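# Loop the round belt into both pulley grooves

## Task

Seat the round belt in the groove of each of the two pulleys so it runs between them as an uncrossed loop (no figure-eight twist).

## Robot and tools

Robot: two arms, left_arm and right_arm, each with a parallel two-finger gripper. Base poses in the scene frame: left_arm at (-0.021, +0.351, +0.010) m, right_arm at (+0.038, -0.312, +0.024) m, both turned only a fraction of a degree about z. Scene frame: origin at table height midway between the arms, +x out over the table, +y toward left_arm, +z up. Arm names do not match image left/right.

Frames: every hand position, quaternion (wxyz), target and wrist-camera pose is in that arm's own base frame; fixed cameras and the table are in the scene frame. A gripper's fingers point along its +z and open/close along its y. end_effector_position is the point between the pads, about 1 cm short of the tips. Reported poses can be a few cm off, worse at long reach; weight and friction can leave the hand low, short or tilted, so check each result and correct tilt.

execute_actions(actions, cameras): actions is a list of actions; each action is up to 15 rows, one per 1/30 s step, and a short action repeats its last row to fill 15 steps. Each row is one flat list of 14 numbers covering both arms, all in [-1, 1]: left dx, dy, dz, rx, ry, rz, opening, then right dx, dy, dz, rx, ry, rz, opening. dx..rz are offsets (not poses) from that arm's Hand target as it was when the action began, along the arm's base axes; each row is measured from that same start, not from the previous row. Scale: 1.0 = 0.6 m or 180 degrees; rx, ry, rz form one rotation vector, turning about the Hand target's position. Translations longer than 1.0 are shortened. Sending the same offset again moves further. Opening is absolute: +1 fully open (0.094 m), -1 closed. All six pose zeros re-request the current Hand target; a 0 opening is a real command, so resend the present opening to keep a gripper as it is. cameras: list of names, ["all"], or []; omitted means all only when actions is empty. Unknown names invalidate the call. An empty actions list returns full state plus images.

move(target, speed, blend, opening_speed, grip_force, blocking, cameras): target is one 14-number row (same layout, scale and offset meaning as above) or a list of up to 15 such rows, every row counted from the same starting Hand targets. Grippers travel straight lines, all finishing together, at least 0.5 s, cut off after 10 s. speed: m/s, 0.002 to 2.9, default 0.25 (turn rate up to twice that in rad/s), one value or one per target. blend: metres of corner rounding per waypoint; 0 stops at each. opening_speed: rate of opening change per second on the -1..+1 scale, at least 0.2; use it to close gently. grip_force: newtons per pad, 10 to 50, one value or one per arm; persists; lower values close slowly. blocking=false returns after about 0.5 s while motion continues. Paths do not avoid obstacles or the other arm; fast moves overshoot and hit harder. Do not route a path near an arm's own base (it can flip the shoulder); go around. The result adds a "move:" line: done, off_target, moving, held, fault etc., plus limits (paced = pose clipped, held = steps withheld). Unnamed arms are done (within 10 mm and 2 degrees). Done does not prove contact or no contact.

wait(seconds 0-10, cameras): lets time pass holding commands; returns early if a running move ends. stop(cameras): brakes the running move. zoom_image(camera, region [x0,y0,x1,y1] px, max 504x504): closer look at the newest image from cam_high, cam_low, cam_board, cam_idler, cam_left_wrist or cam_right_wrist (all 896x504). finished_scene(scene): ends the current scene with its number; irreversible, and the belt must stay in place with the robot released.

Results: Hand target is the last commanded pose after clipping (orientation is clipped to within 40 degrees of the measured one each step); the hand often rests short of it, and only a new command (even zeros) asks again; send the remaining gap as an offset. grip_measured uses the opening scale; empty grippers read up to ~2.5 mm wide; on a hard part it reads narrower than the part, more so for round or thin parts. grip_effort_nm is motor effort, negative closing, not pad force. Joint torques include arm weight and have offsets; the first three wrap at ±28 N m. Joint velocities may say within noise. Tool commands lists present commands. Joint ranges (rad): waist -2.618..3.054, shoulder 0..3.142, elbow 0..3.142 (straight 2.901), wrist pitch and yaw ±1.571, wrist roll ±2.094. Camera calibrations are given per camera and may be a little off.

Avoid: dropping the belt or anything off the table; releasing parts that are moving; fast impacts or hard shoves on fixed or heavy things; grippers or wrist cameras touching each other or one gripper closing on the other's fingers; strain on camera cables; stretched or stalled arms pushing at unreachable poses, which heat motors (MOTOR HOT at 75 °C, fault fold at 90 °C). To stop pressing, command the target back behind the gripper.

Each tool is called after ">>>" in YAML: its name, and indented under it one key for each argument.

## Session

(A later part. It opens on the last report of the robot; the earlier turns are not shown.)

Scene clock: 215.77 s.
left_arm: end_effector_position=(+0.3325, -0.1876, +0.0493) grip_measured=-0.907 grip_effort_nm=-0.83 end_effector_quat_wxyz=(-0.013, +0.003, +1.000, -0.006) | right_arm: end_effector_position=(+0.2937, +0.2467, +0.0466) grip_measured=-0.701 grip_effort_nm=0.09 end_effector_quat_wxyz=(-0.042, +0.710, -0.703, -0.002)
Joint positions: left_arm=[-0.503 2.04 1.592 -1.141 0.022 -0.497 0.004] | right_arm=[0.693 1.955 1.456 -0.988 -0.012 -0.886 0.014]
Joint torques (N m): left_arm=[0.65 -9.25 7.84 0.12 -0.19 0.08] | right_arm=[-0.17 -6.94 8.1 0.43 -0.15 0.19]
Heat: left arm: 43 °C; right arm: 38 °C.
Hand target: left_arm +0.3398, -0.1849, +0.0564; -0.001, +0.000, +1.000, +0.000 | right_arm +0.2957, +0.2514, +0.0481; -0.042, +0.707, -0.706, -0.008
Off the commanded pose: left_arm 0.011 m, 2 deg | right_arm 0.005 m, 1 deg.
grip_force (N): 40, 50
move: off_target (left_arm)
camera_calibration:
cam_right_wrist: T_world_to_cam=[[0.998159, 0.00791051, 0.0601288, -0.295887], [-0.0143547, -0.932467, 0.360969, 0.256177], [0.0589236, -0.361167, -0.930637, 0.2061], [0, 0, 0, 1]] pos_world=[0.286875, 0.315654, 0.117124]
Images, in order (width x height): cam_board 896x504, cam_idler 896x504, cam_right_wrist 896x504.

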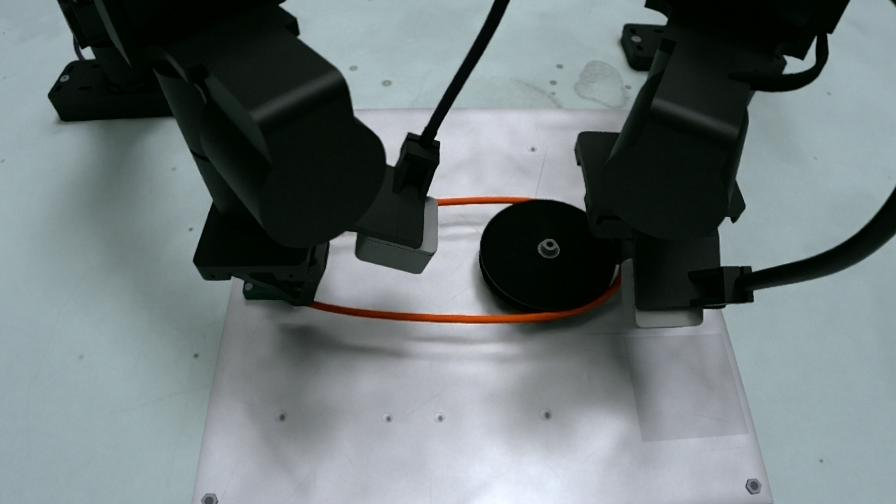

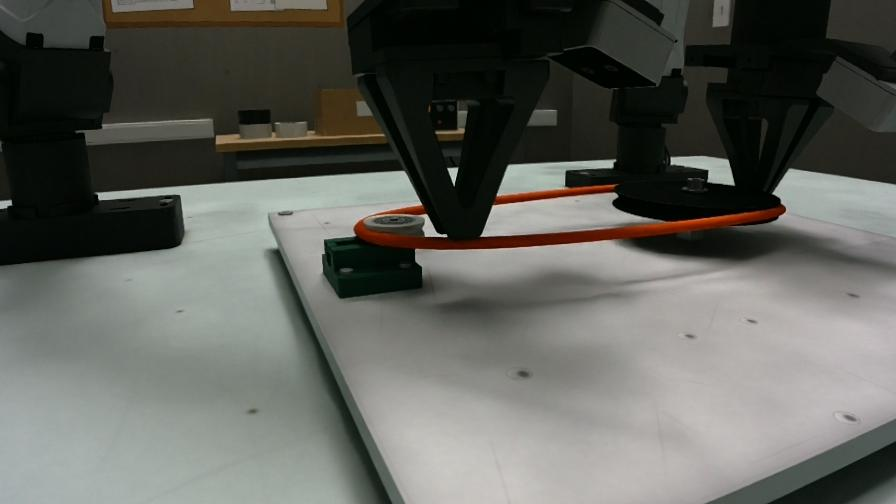

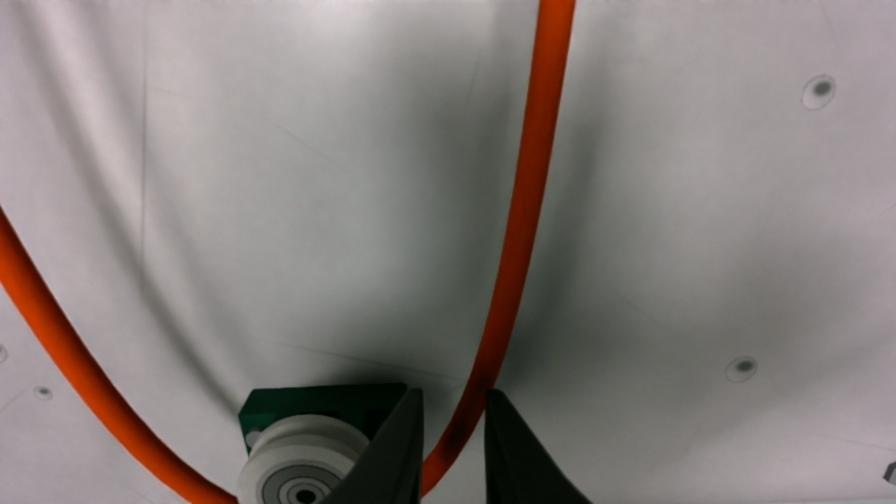

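>>> move:
  target:
    - [0,0,0,0,0,0,-1,0.003,0.02,0,0,0,0,-0.6]
    - [0,0,0,0,0,0,-1,0.003,0.02,0.15,0,0,0,-0.6]
  speed: 0.1
  cameras: ["cam_idler","cam_right_wrist","cam_board"]

>>> zoom_image:
  camera: "cam_idler"
  region: [300, 150, 500, 300]

>>> zoom_image:
  camera: "cam_idler"
  region: [580, 130, 820, 270]

Scene clock: 219.17 s.
left_arm: end_effector_position=(+0.3325, -0.1876, +0.0493) grip_measured=-0.907 grip_effort_nm=-0.83 end_effector_quat_wxyz=(-0.013, +0.003, +1.000, -0.006) | right_arm: end_effector_position=(+0.2984, +0.2591, +0.1299) grip_measured=-0.602 grip_effort_nm=0.11 end_effector_quat_wxyz=(-0.034, +0.708, -0.705, -0.003)
Joint positions: left_arm=[-0.503 2.04 1.592 -1.141 0.022 -0.497 0.004] | right_arm=[0.71 1.989 1.838 -1.352 -0.012 -0.865 0.019]
Joint torques (N m): left_arm=[0.66 -9.25 7.84 0.12 -0.19 0.09] | right_arm=[0.16 -9.07 8.1 0.29 -0.15 0.16]
Heat: left arm: 43 °C; right arm: 39 °C.
Hand target: left_arm +0.3398, -0.1849, +0.0564; -0.001, +0.000, +1.000, +0.000 | right_arm +0.2975, +0.2636, +0.1382; -0.043, +0.707, -0.705, -0.008
Off the commanded pose: left_arm 0.011 m, 2 deg | right_arm 0.009 m, 1 deg.
grip_force (N): 40, 50
move: off_target (left_arm)
camera_calibration:
cam_right_wrist: T_world_to_cam=[[0.998891, 0.00349173, 0.0469635, -0.303106], [-0.0141281, -0.929093, 0.369576, 0.235746], [0.0449239, -0.36983, -0.928013, 0.293877], [0, 0, 0, 1]] pos_world=[0.292899, 0.328772, 0.19983]
Images, in order (width x height): cam_board 896x504, cam_idler 896x504, cam_right_wrist 896x504.

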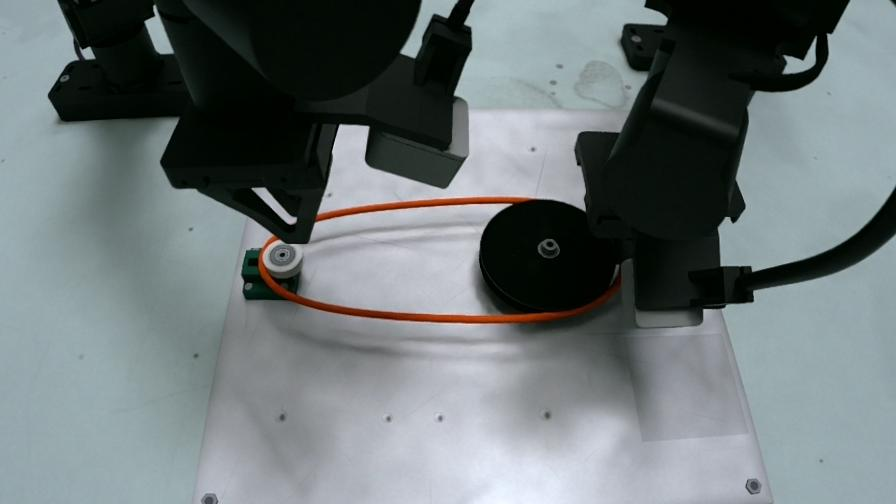

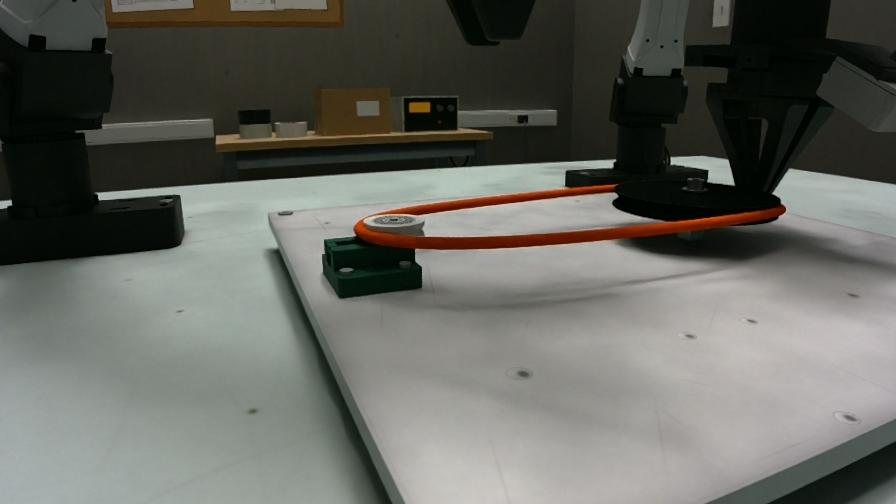

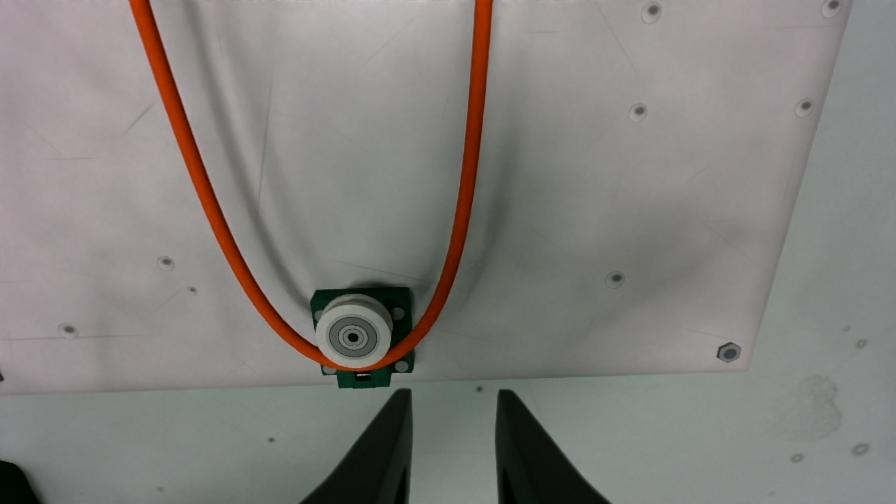

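Scaled by 2.520 from the camera's 896x504 image, which has a finer 1280x720 frame.

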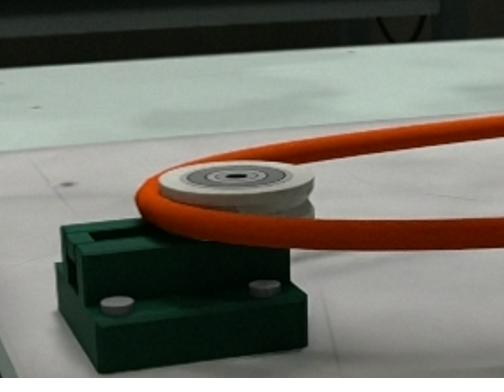

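Scaled by 2.100 from the camera's 896x504 image, which has a finer 1280x720 frame.

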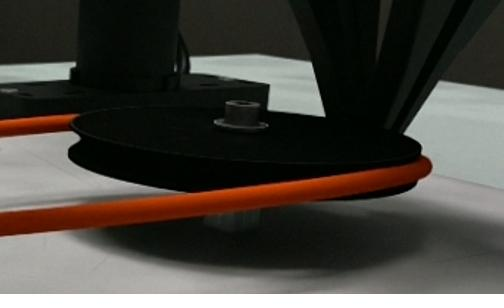

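>>> move:
  target:
    - [0,0,0,0,0,0,-0.7,0,-0.25,0.03,0,0,0,-0.6]
  speed: 0.15
  opening_speed: 0.3
  cameras: ["cam_idler","cam_left_wrist","cam_board"]

>>> zoom_image:
  camera: "cam_idler"
  region: [580, 130, 820, 270]

Scene clock: 223.17 s.
left_arm: end_effector_position=(+0.3318, -0.1851, +0.0493) grip_measured=-0.702 grip_effort_nm=0.14 end_effector_quat_wxyz=(-0.014, +0.003, +1.000, +0.001) | right_arm: end_effector_position=(+0.3053, +0.1132, +0.1532) grip_measured=-0.602 grip_effort_nm=0.11 end_effector_quat_wxyz=(-0.041, +0.704, -0.709, +0.000)
Joint positions: left_arm=[-0.503 2.04 1.592 -1.149 0.012 -0.497 0.014] | right_arm=[0.337 1.709 1.57 -1.358 -0.035 -1.226 0.019]
Joint torques (N m): left_arm=[0.65 -9.22 7.84 0.18 -0.09 0.09] | right_arm=[-0.46 -8.5 5.11 0.3 -0.22 0]
Heat: left arm: 43 °C; right arm: 39 °C.
Hand target: left_arm +0.3398, -0.1848, +0.0564; -0.001, +0.000, +1.000, +0.000 | right_arm +0.2975, +0.1135, +0.1562; -0.043, +0.707, -0.706, -0.009
Off the commanded pose: left_arm 0.011 m, 2 deg | right_arm 0.008 m, 1 deg.
grip_force (N): 40, 50
move: off_target (left_arm)
camera_calibration:
cam_left_wrist: T_world_to_cam=[[-0.00697818, -0.999966, -0.00438809, -0.183723], [-0.901446, 0.00439113, 0.432869, 0.319509], [-0.432835, 0.00697626, -0.901446, 0.275736], [0, 0, 0, 1]] pos_world=[0.406086, -0.187044, 0.109449]
Images, in order (width x height): cam_board 896x504, cam_idler 896x504, cam_left_wrist 896x504.

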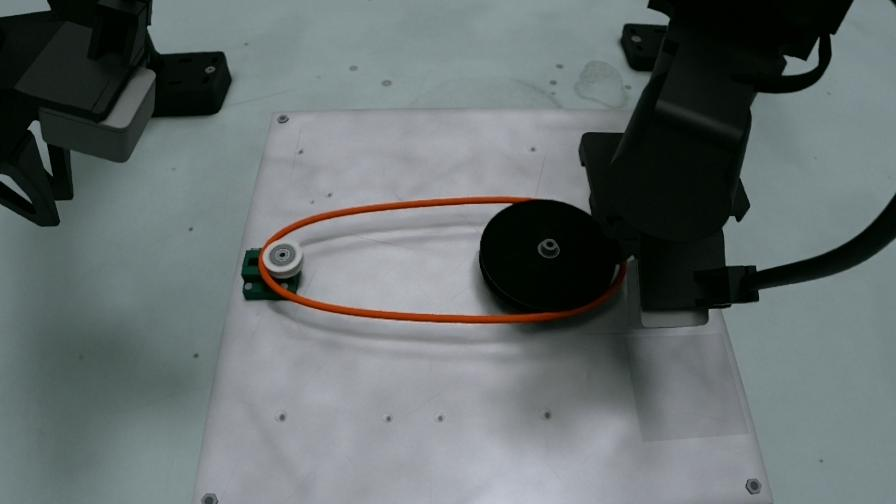

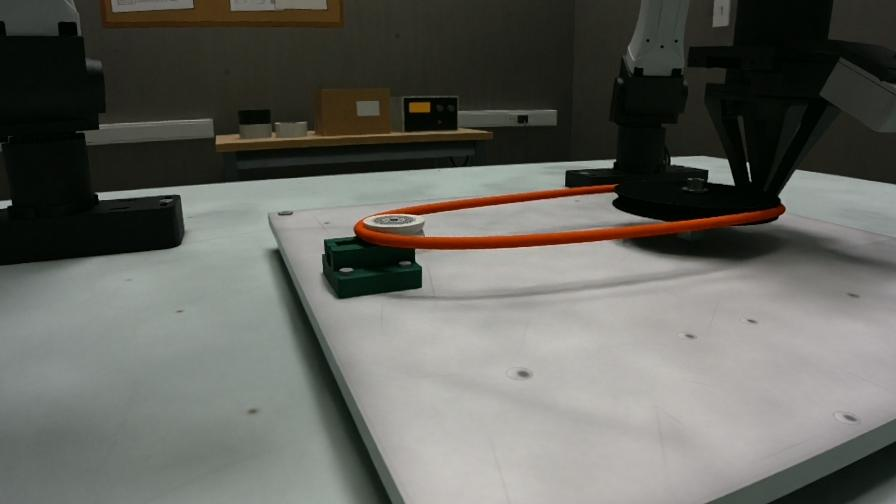

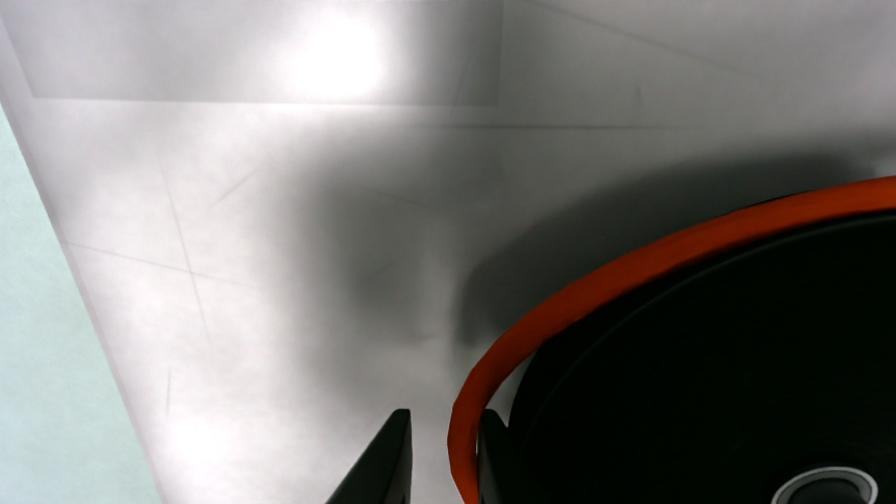

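Scaled by 2.100 from the camera's 896x504 image, which has a finer 1280x720 frame.

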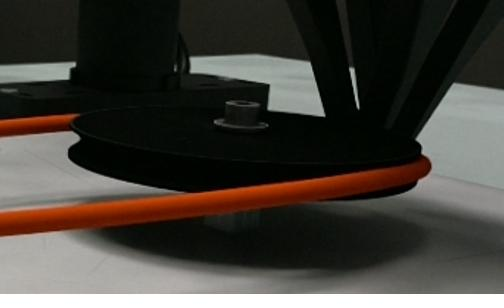

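>>> move:
  target:
    - [0.052,-0.016,0,0,0,-0.1667,-0.7,0,0,0,0,0,0,-0.6]
    - [0.089,-0.0535,0,0,0,-0.333,-0.7,0,0,0,0,0,0,-0.6]
  speed: 0.13
  blend: 0.005
  cameras: ["cam_idler","cam_left_wrist","cam_board"]

>>> zoom_image:
  camera: "cam_idler"
  region: [580, 130, 860, 270]

Scene clock: 228.73 s.
left_arm: end_effector_position=(+0.3877, -0.2131, +0.0513) grip_measured=-0.702 grip_effort_nm=0.13 end_effector_quat_wxyz=(-0.009, +0.491, +0.871, -0.002) | right_arm: end_effector_position=(+0.3053, +0.1132, +0.1532) grip_measured=-0.602 grip_effort_nm=0.11 end_effector_quat_wxyz=(-0.041, +0.704, -0.709, +0.000)
Joint positions: left_arm=[-0.501 2.295 2.008 -1.302 0.003 0.525 0.014] | right_arm=[0.337 1.709 1.57 -1.358 -0.035 -1.226 0.019]
Joint torques (N m): left_arm=[-0.17 -9.98 8.75 0.14 0.05 0.29] | right_arm=[-0.47 -8.32 5.01 0.31 -0.24 0.02]
Heat: left arm: 44 °C; right arm: 40 °C.
Hand target: left_arm +0.3932, -0.2170, +0.0564; -0.001, +0.499, +0.866, +0.000 | right_arm +0.2975, +0.1135, +0.1562; -0.043, +0.707, -0.706, -0.008
Off the commanded pose: left_arm 0.008 m, 1 deg | right_arm 0.008 m, 1 deg.
grip_force (N): 40, 50
move: done
camera_calibration:
cam_left_wrist: T_world_to_cam=[[-0.856075, -0.516779, 0.00866947, 0.22018], [-0.465722, 0.778553, 0.420665, 0.365881], [-0.22414, 0.356083, -0.907175, 0.295723], [0, 0, 0, 1]] pos_world=[0.425173, -0.276375, 0.11245]
Images, in order (width x height): cam_board 896x504, cam_idler 896x504, cam_left_wrist 896x504.

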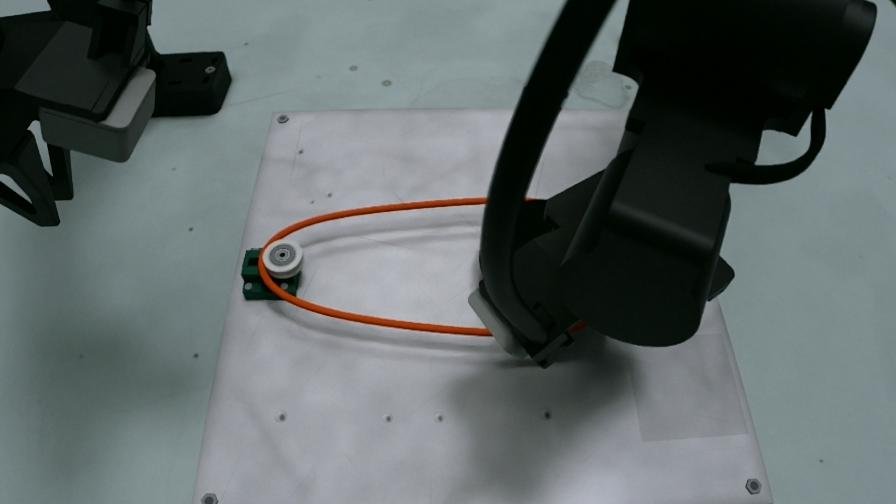

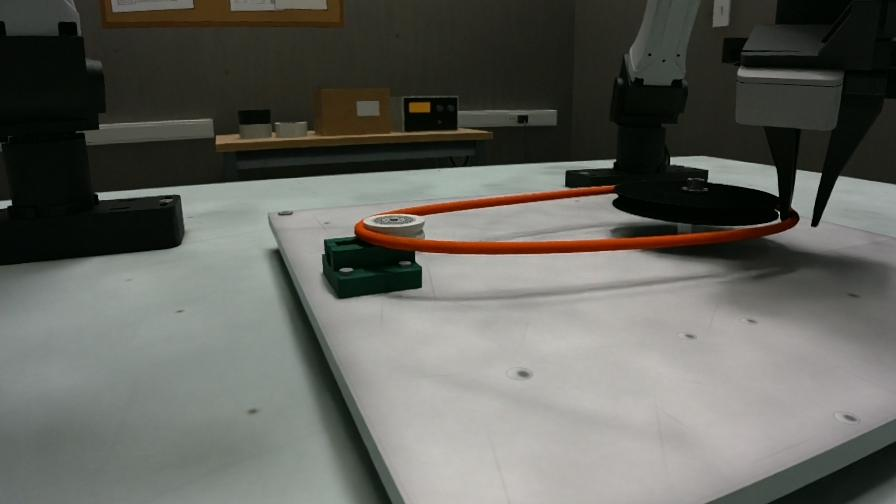

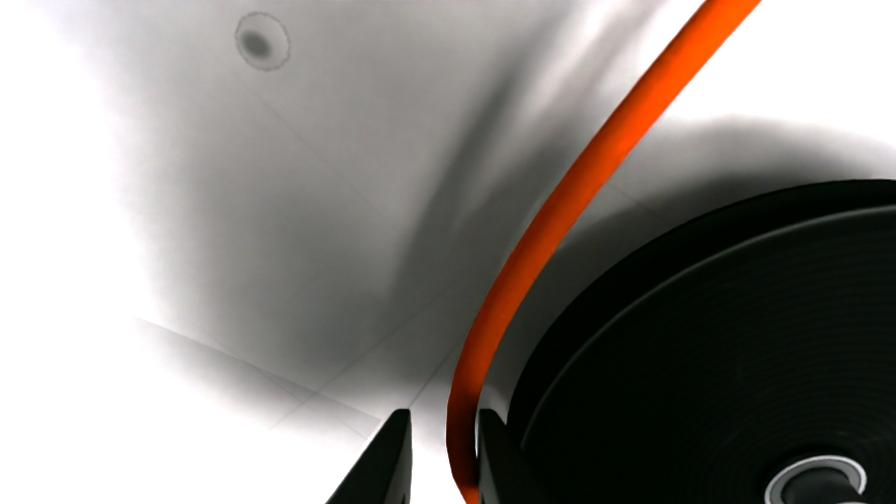

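Scaled by 1.800 from the camera's 896x504 image, which has a finer 1280x720 frame.

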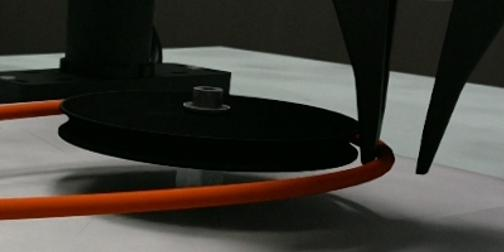

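>>> move:
  target:
    - [0.014,-0.05,0.004,0,0,-0.167,-0.7,0,0,0,0,0,0,-0.6]
    - [0.010,-0.12,0.004,0,0,-0.167,-0.7,0,0,0,0,0,0,-0.6]
  speed: 0.13
  blend: 0.005
  cameras: ["cam_idler","cam_left_wrist","cam_board"]

>>> zoom_image:
  camera: "cam_idler"
  region: [580, 130, 860, 270]

>>> zoom_image:
  camera: "cam_idler"
  region: [300, 150, 500, 300]

Scene clock: 233.10 s.
left_arm: end_effector_position=(+0.3943, -0.2886, +0.0539) grip_measured=-0.702 grip_effort_nm=0.12 end_effector_quat_wxyz=(-0.008, +0.712, +0.702, -0.003) | right_arm: end_effector_position=(+0.3053, +0.1132, +0.1532) grip_measured=-0.602 grip_effort_nm=0.11 end_effector_quat_wxyz=(-0.041, +0.704, -0.709, +0.000)
Joint positions: left_arm=[-0.631 2.597 2.563 -1.553 0.003 0.953 0.014] | right_arm=[0.337 1.709 1.57 -1.358 -0.035 -1.226 0.019]
Joint torques (N m): left_arm=[0.53 -11.3 8.59 0.12 0.06 -0.01] | right_arm=[-0.28 -8.4 5.07 0.29 -0.22 0.04]
Heat: left arm: 45 °C; right arm: 40 °C.
Hand target: left_arm +0.3992, -0.2889, +0.0587; -0.001, +0.707, +0.707, +0.000 | right_arm +0.2975, +0.1135, +0.1562; -0.043, +0.707, -0.706, -0.008
Off the commanded pose: left_arm 0.007 m, 1 deg | right_arm 0.008 m, 1 deg.
grip_force (N): 40, 50
move: done
camera_calibration:
cam_left_wrist: T_world_to_cam=[[-0.999823, 0.0142575, 0.0122777, 0.396497], [0.0180634, 0.909976, 0.414268, 0.274099], [-0.00526603, 0.414416, -0.910072, 0.257087], [0, 0, 0, 1]] pos_world=[0.39283, -0.361617, 0.11555]
Images, in order (width x height): cam_board 896x504, cam_idler 896x504, cam_left_wrist 896x504.

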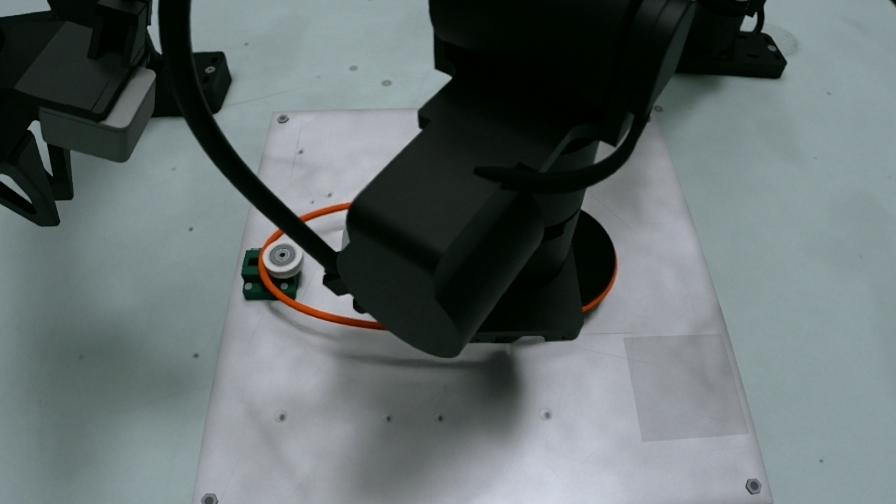

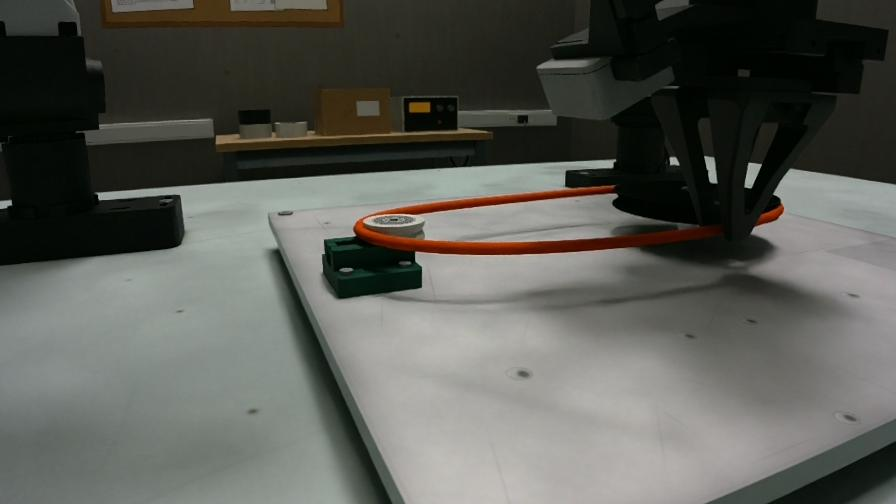

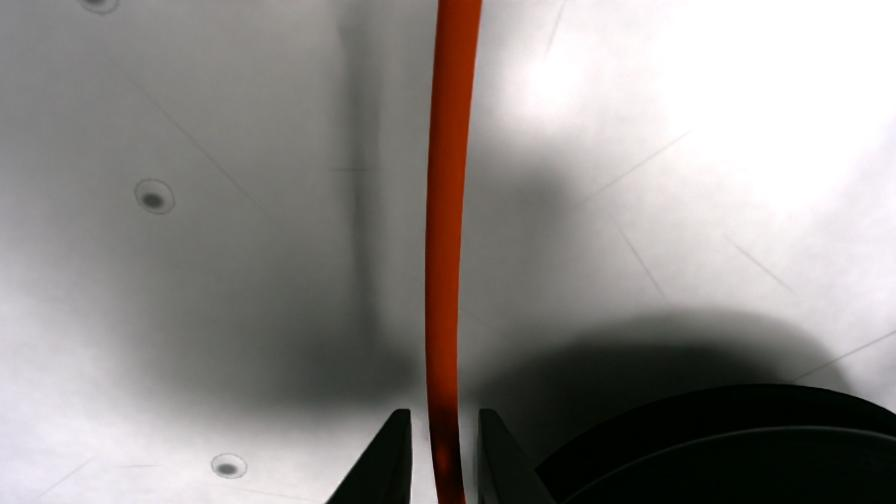

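Scaled by 1.800 from the camera's 896x504 image, which has a finer 1280x720 frame.

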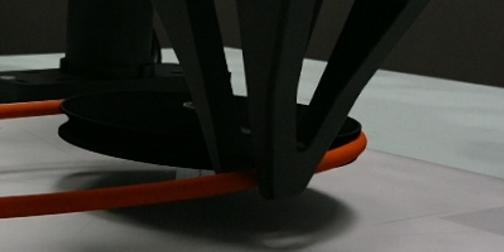

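Scaled by 2.520 from the camera's 896x504 image, which has a finer 1280x720 frame.

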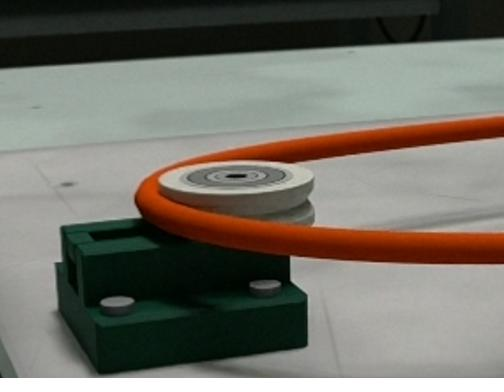

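>>> move:
  target:
    - [0,-0.03,0,0,0,0,-0.5,0,0,0,0,0,0,-0.6]
    - [0,-0.03,0.14,0,0,0,-0.5,0,0,0,0,0,0,-0.6]
    - [-0.1,0.25,0.22,0,0,0.3,-0.5,0,0,0,0,0,0,-0.6]
  speed: 0.15
  cameras: ["all"]

>>> zoom_image:
  camera: "cam_idler"
  region: [340, 150, 820, 270]

>>> zoom_image:
  camera: "cam_board"
  region: [220, 150, 680, 380]

>>> zoom_image:
  camera: "cam_low"
  region: [280, 160, 560, 290]

Scene clock: 239.40 s.
left_arm: end_effector_position=(+0.3436, -0.1433, +0.1790) grip_measured=-0.502 grip_effort_nm=0.14 end_effector_quat_wxyz=(+0.021, +0.317, +0.948, -0.002) | right_arm: end_effector_position=(+0.3053, +0.1132, +0.1532) grip_measured=-0.602 grip_effort_nm=0.11 end_effector_quat_wxyz=(-0.041, +0.704, -0.709, +0.000)
Joint positions: left_arm=[-0.394 1.955 1.99 -1.563 0.002 0.251 0.023] | right_arm=[0.337 1.709 1.57 -1.358 -0.035 -1.226 0.019]
Joint torques (N m): left_arm=[0.65 -11.62 4.77 0.3 0.05 -0.02] | right_arm=[-0.32 -8.43 5.09 0.26 -0.23 0.04]
Motor temperatures (°C): left_arm=[27 49 38 30 25 25 28] | right_arm=[26 41 33 28 25 27 26]
Heat: left arm: 49 °C; right arm: 41 °C.
Hand target: left_arm +0.3392, -0.1389, +0.1907; -0.001, +0.309, +0.951, +0.000 | right_arm +0.2975, +0.1135, +0.1562; -0.043, +0.707, -0.706, -0.008
Off the commanded pose: left_arm 0.013 m, 3 deg | right_arm 0.008 m, 1 deg.
joint sent to its limit (left arm) — joint 4 (wrist pitch), lower limit. The joint targets are off in orientation, not in position.
grip_force (N): 40, 50
move: off_target (left_arm)
camera_calibration:
cam_left_wrist: T_world_to_cam=[[-0.602014, -0.798398, -0.0118292, 0.0934774], [-0.744623, 0.555995, 0.369332, 0.310407], [-0.288297, 0.231152, -0.929222, 0.384918], [0, 0, 0, 1]] pos_world=[0.398382, -0.186927, 0.244137]
cam_right_wrist: T_world_to_cam=[[0.998116, -0.00755623, 0.0608884, -0.311249], [-0.0293134, -0.930529, 0.365043, 0.0971183], [0.0539, -0.36614, -0.928997, 0.258257], [0, 0, 0, 1]] pos_world=[0.299589, 0.182578, 0.223419]

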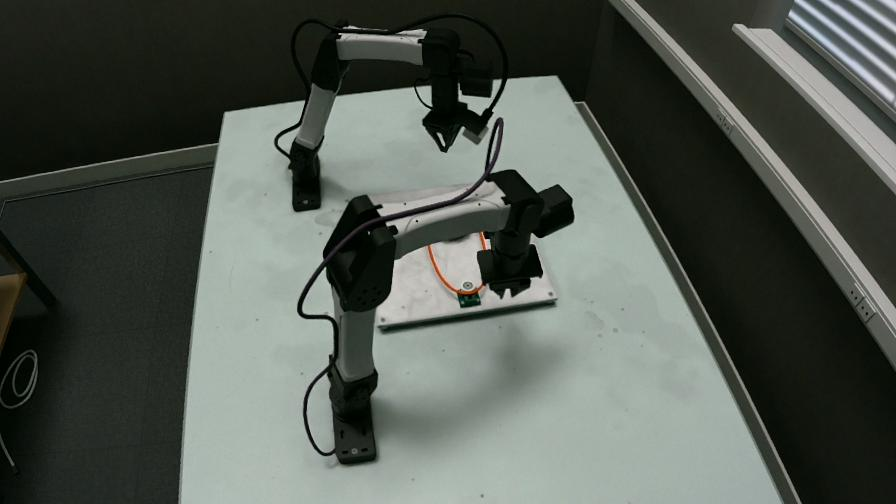

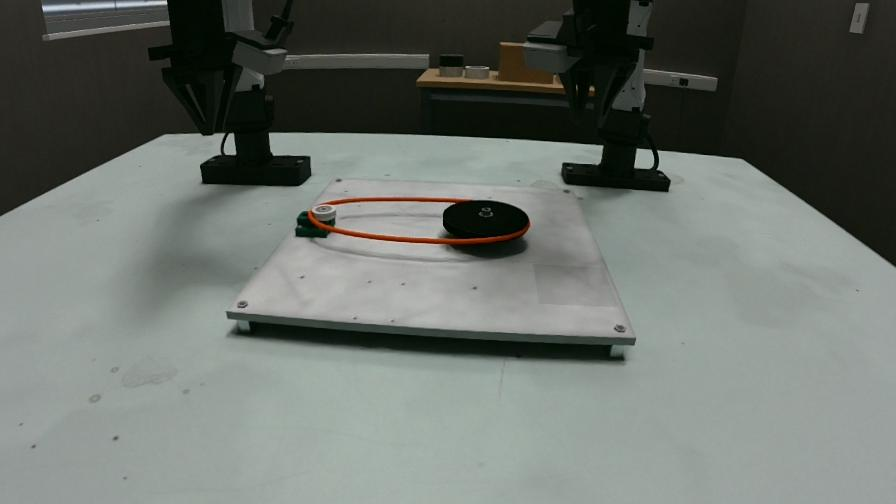

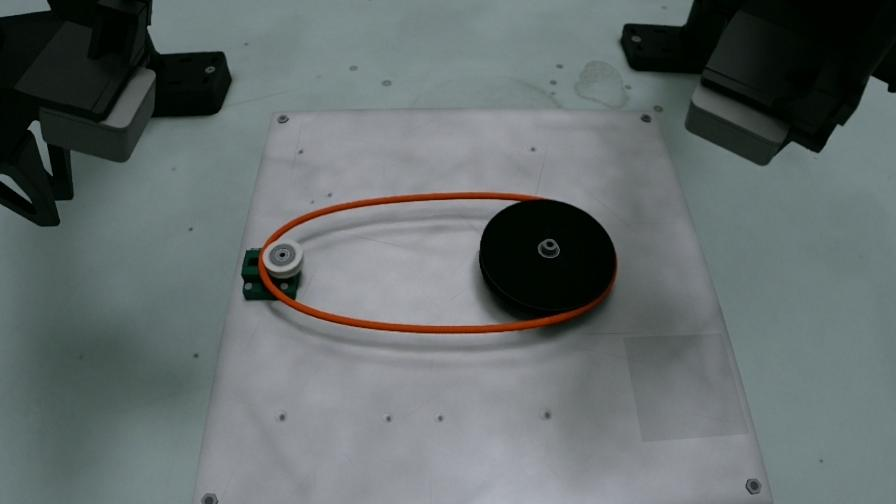

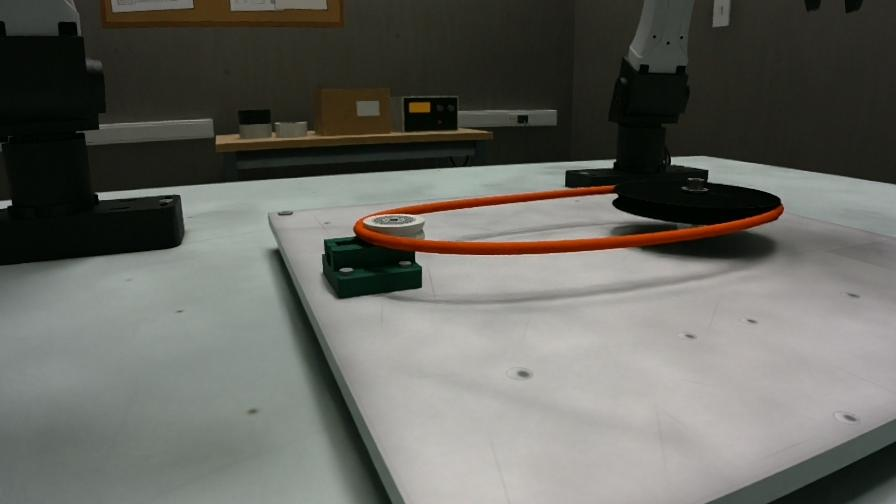

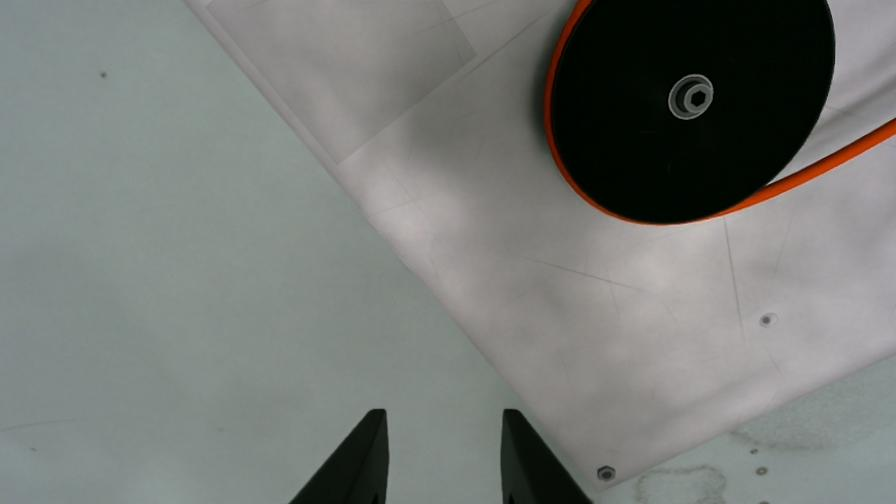

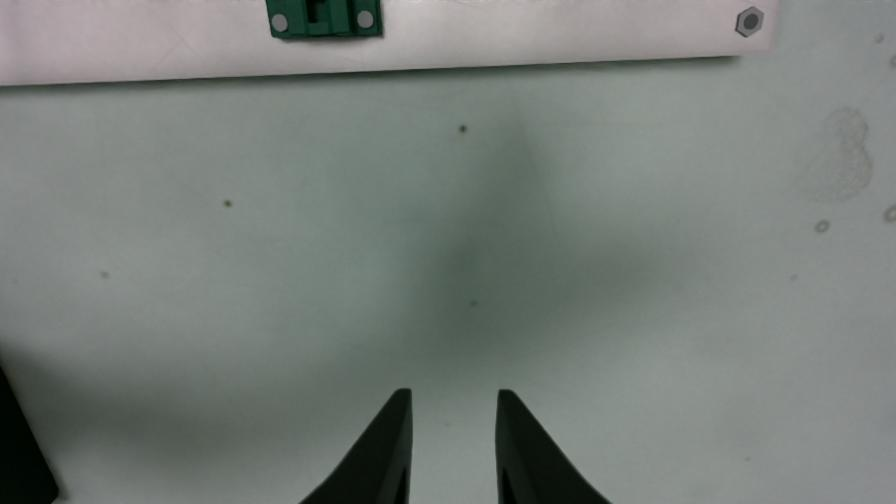

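Scaled by 1.050 from the camera's 896x504 image, which has a finer 1280x720 frame.

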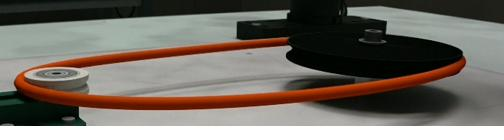

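Scaled by 1.096 from the camera's 896x504 image, which has a finer 1280x720 frame.

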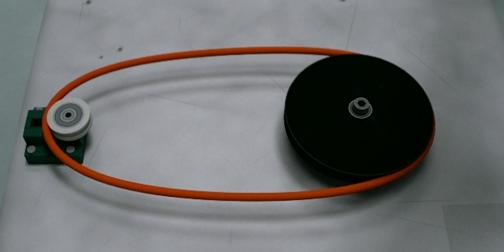

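Scaled by 1.800 from the camera's 896x504 image, which has a finer 1280x720 frame.

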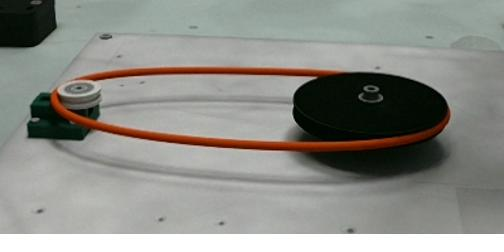

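>>> execute_actions:
  actions: []
  cameras: ["cam_idler","cam_low","cam_board"]

>>> zoom_image:
  camera: "cam_idler"
  region: [540, 110, 840, 290]

>>> zoom_image:
  camera: "cam_low"
  region: [270, 150, 570, 300]

Scene clock: 244.00 s.
left_arm: end_effector_position=(+0.3436, -0.1433, +0.1790) grip_measured=-0.502 grip_effort_nm=0.14 end_effector_quat_wxyz=(+0.021, +0.317, +0.948, -0.002) | right_arm: end_effector_position=(+0.3053, +0.1132, +0.1532) grip_measured=-0.602 grip_effort_nm=0.11 end_effector_quat_wxyz=(-0.041, +0.704, -0.709, +0.000)
Joint positions: left_arm=[-0.394 1.955 1.99 -1.563 0.002 0.251 0.023] | right_arm=[0.337 1.709 1.57 -1.358 -0.035 -1.226 0.019]
Joint velocities: within noise
Joint torques (N m): left_arm=[0.65 -11.62 4.77 0.3 0.05 -0.04] | right_arm=[-0.28 -8.38 5.01 0.3 -0.23 0.07]
Motor temperatures (°C): left_arm=[27 48 37 30 25 25 28] | right_arm=[26 41 33 28 25 27 26]
Heat: left arm: 48 °C; right arm: 41 °C.
Hand target: left_arm +0.3392, -0.1389, +0.1907; -0.001, +0.309, +0.951, +0.000 | right_arm +0.2975, +0.1135, +0.1562; -0.043, +0.707, -0.706, -0.008
Tool commands: left_gripper/opening=-0.5 right_gripper/opening=-0.6
Off the commanded pose: left_arm 0.013 m, 3 deg | right_arm 0.008 m, 1 deg.
grip_force (N): 40, 50
Images, in order (width x height): cam_low 896x504, cam_board 896x504, cam_idler 896x504.

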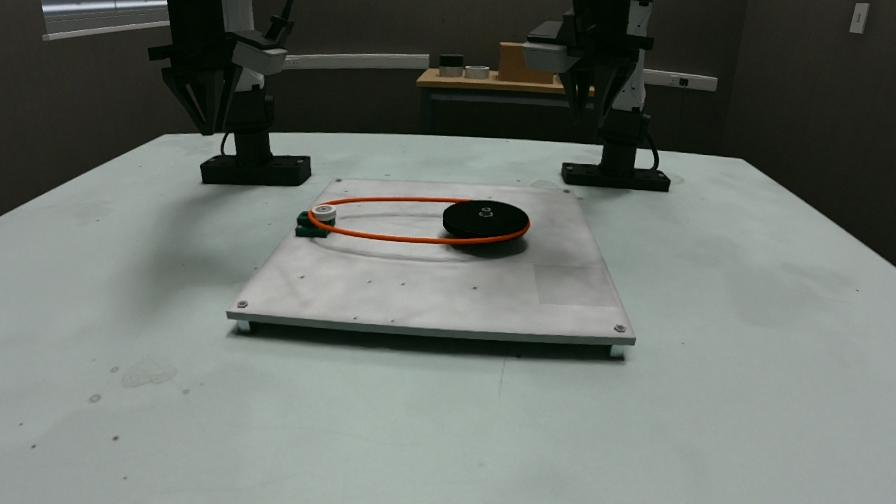

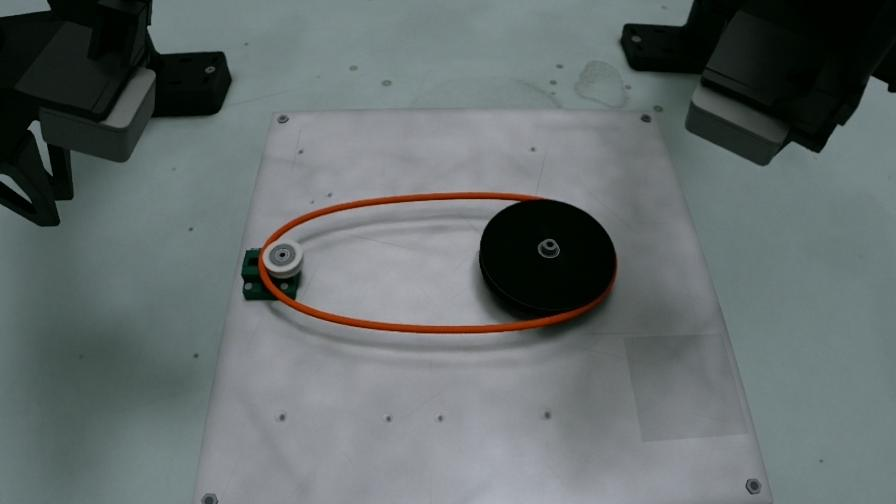

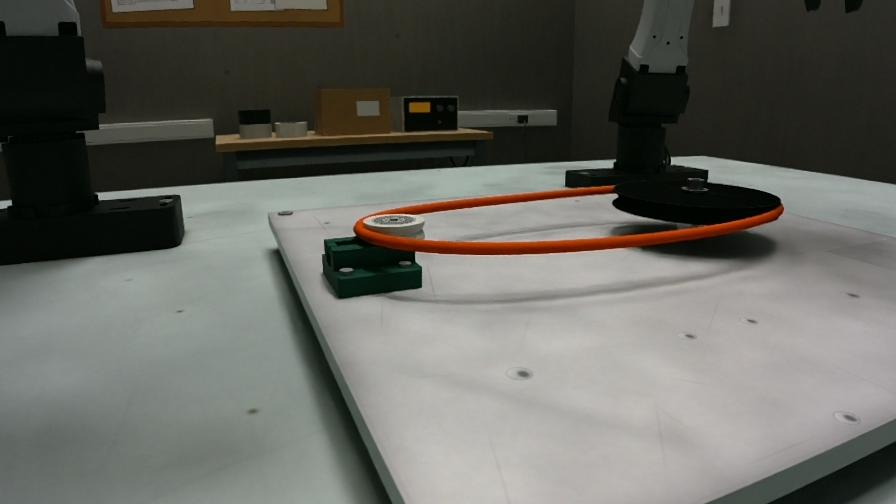

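Scaled by 1.680 from the camera's 896x504 image, which has a finer 1280x720 frame.

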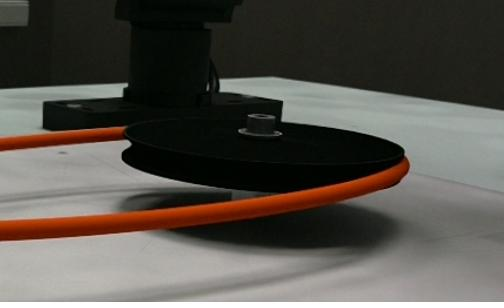

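Scaled by 1.680 from the camera's 896x504 image, which has a finer 1280x720 frame.

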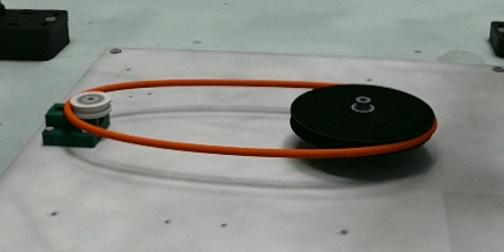

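>>> finished_scene:
  scene: 1

The scene is finished: the task was done.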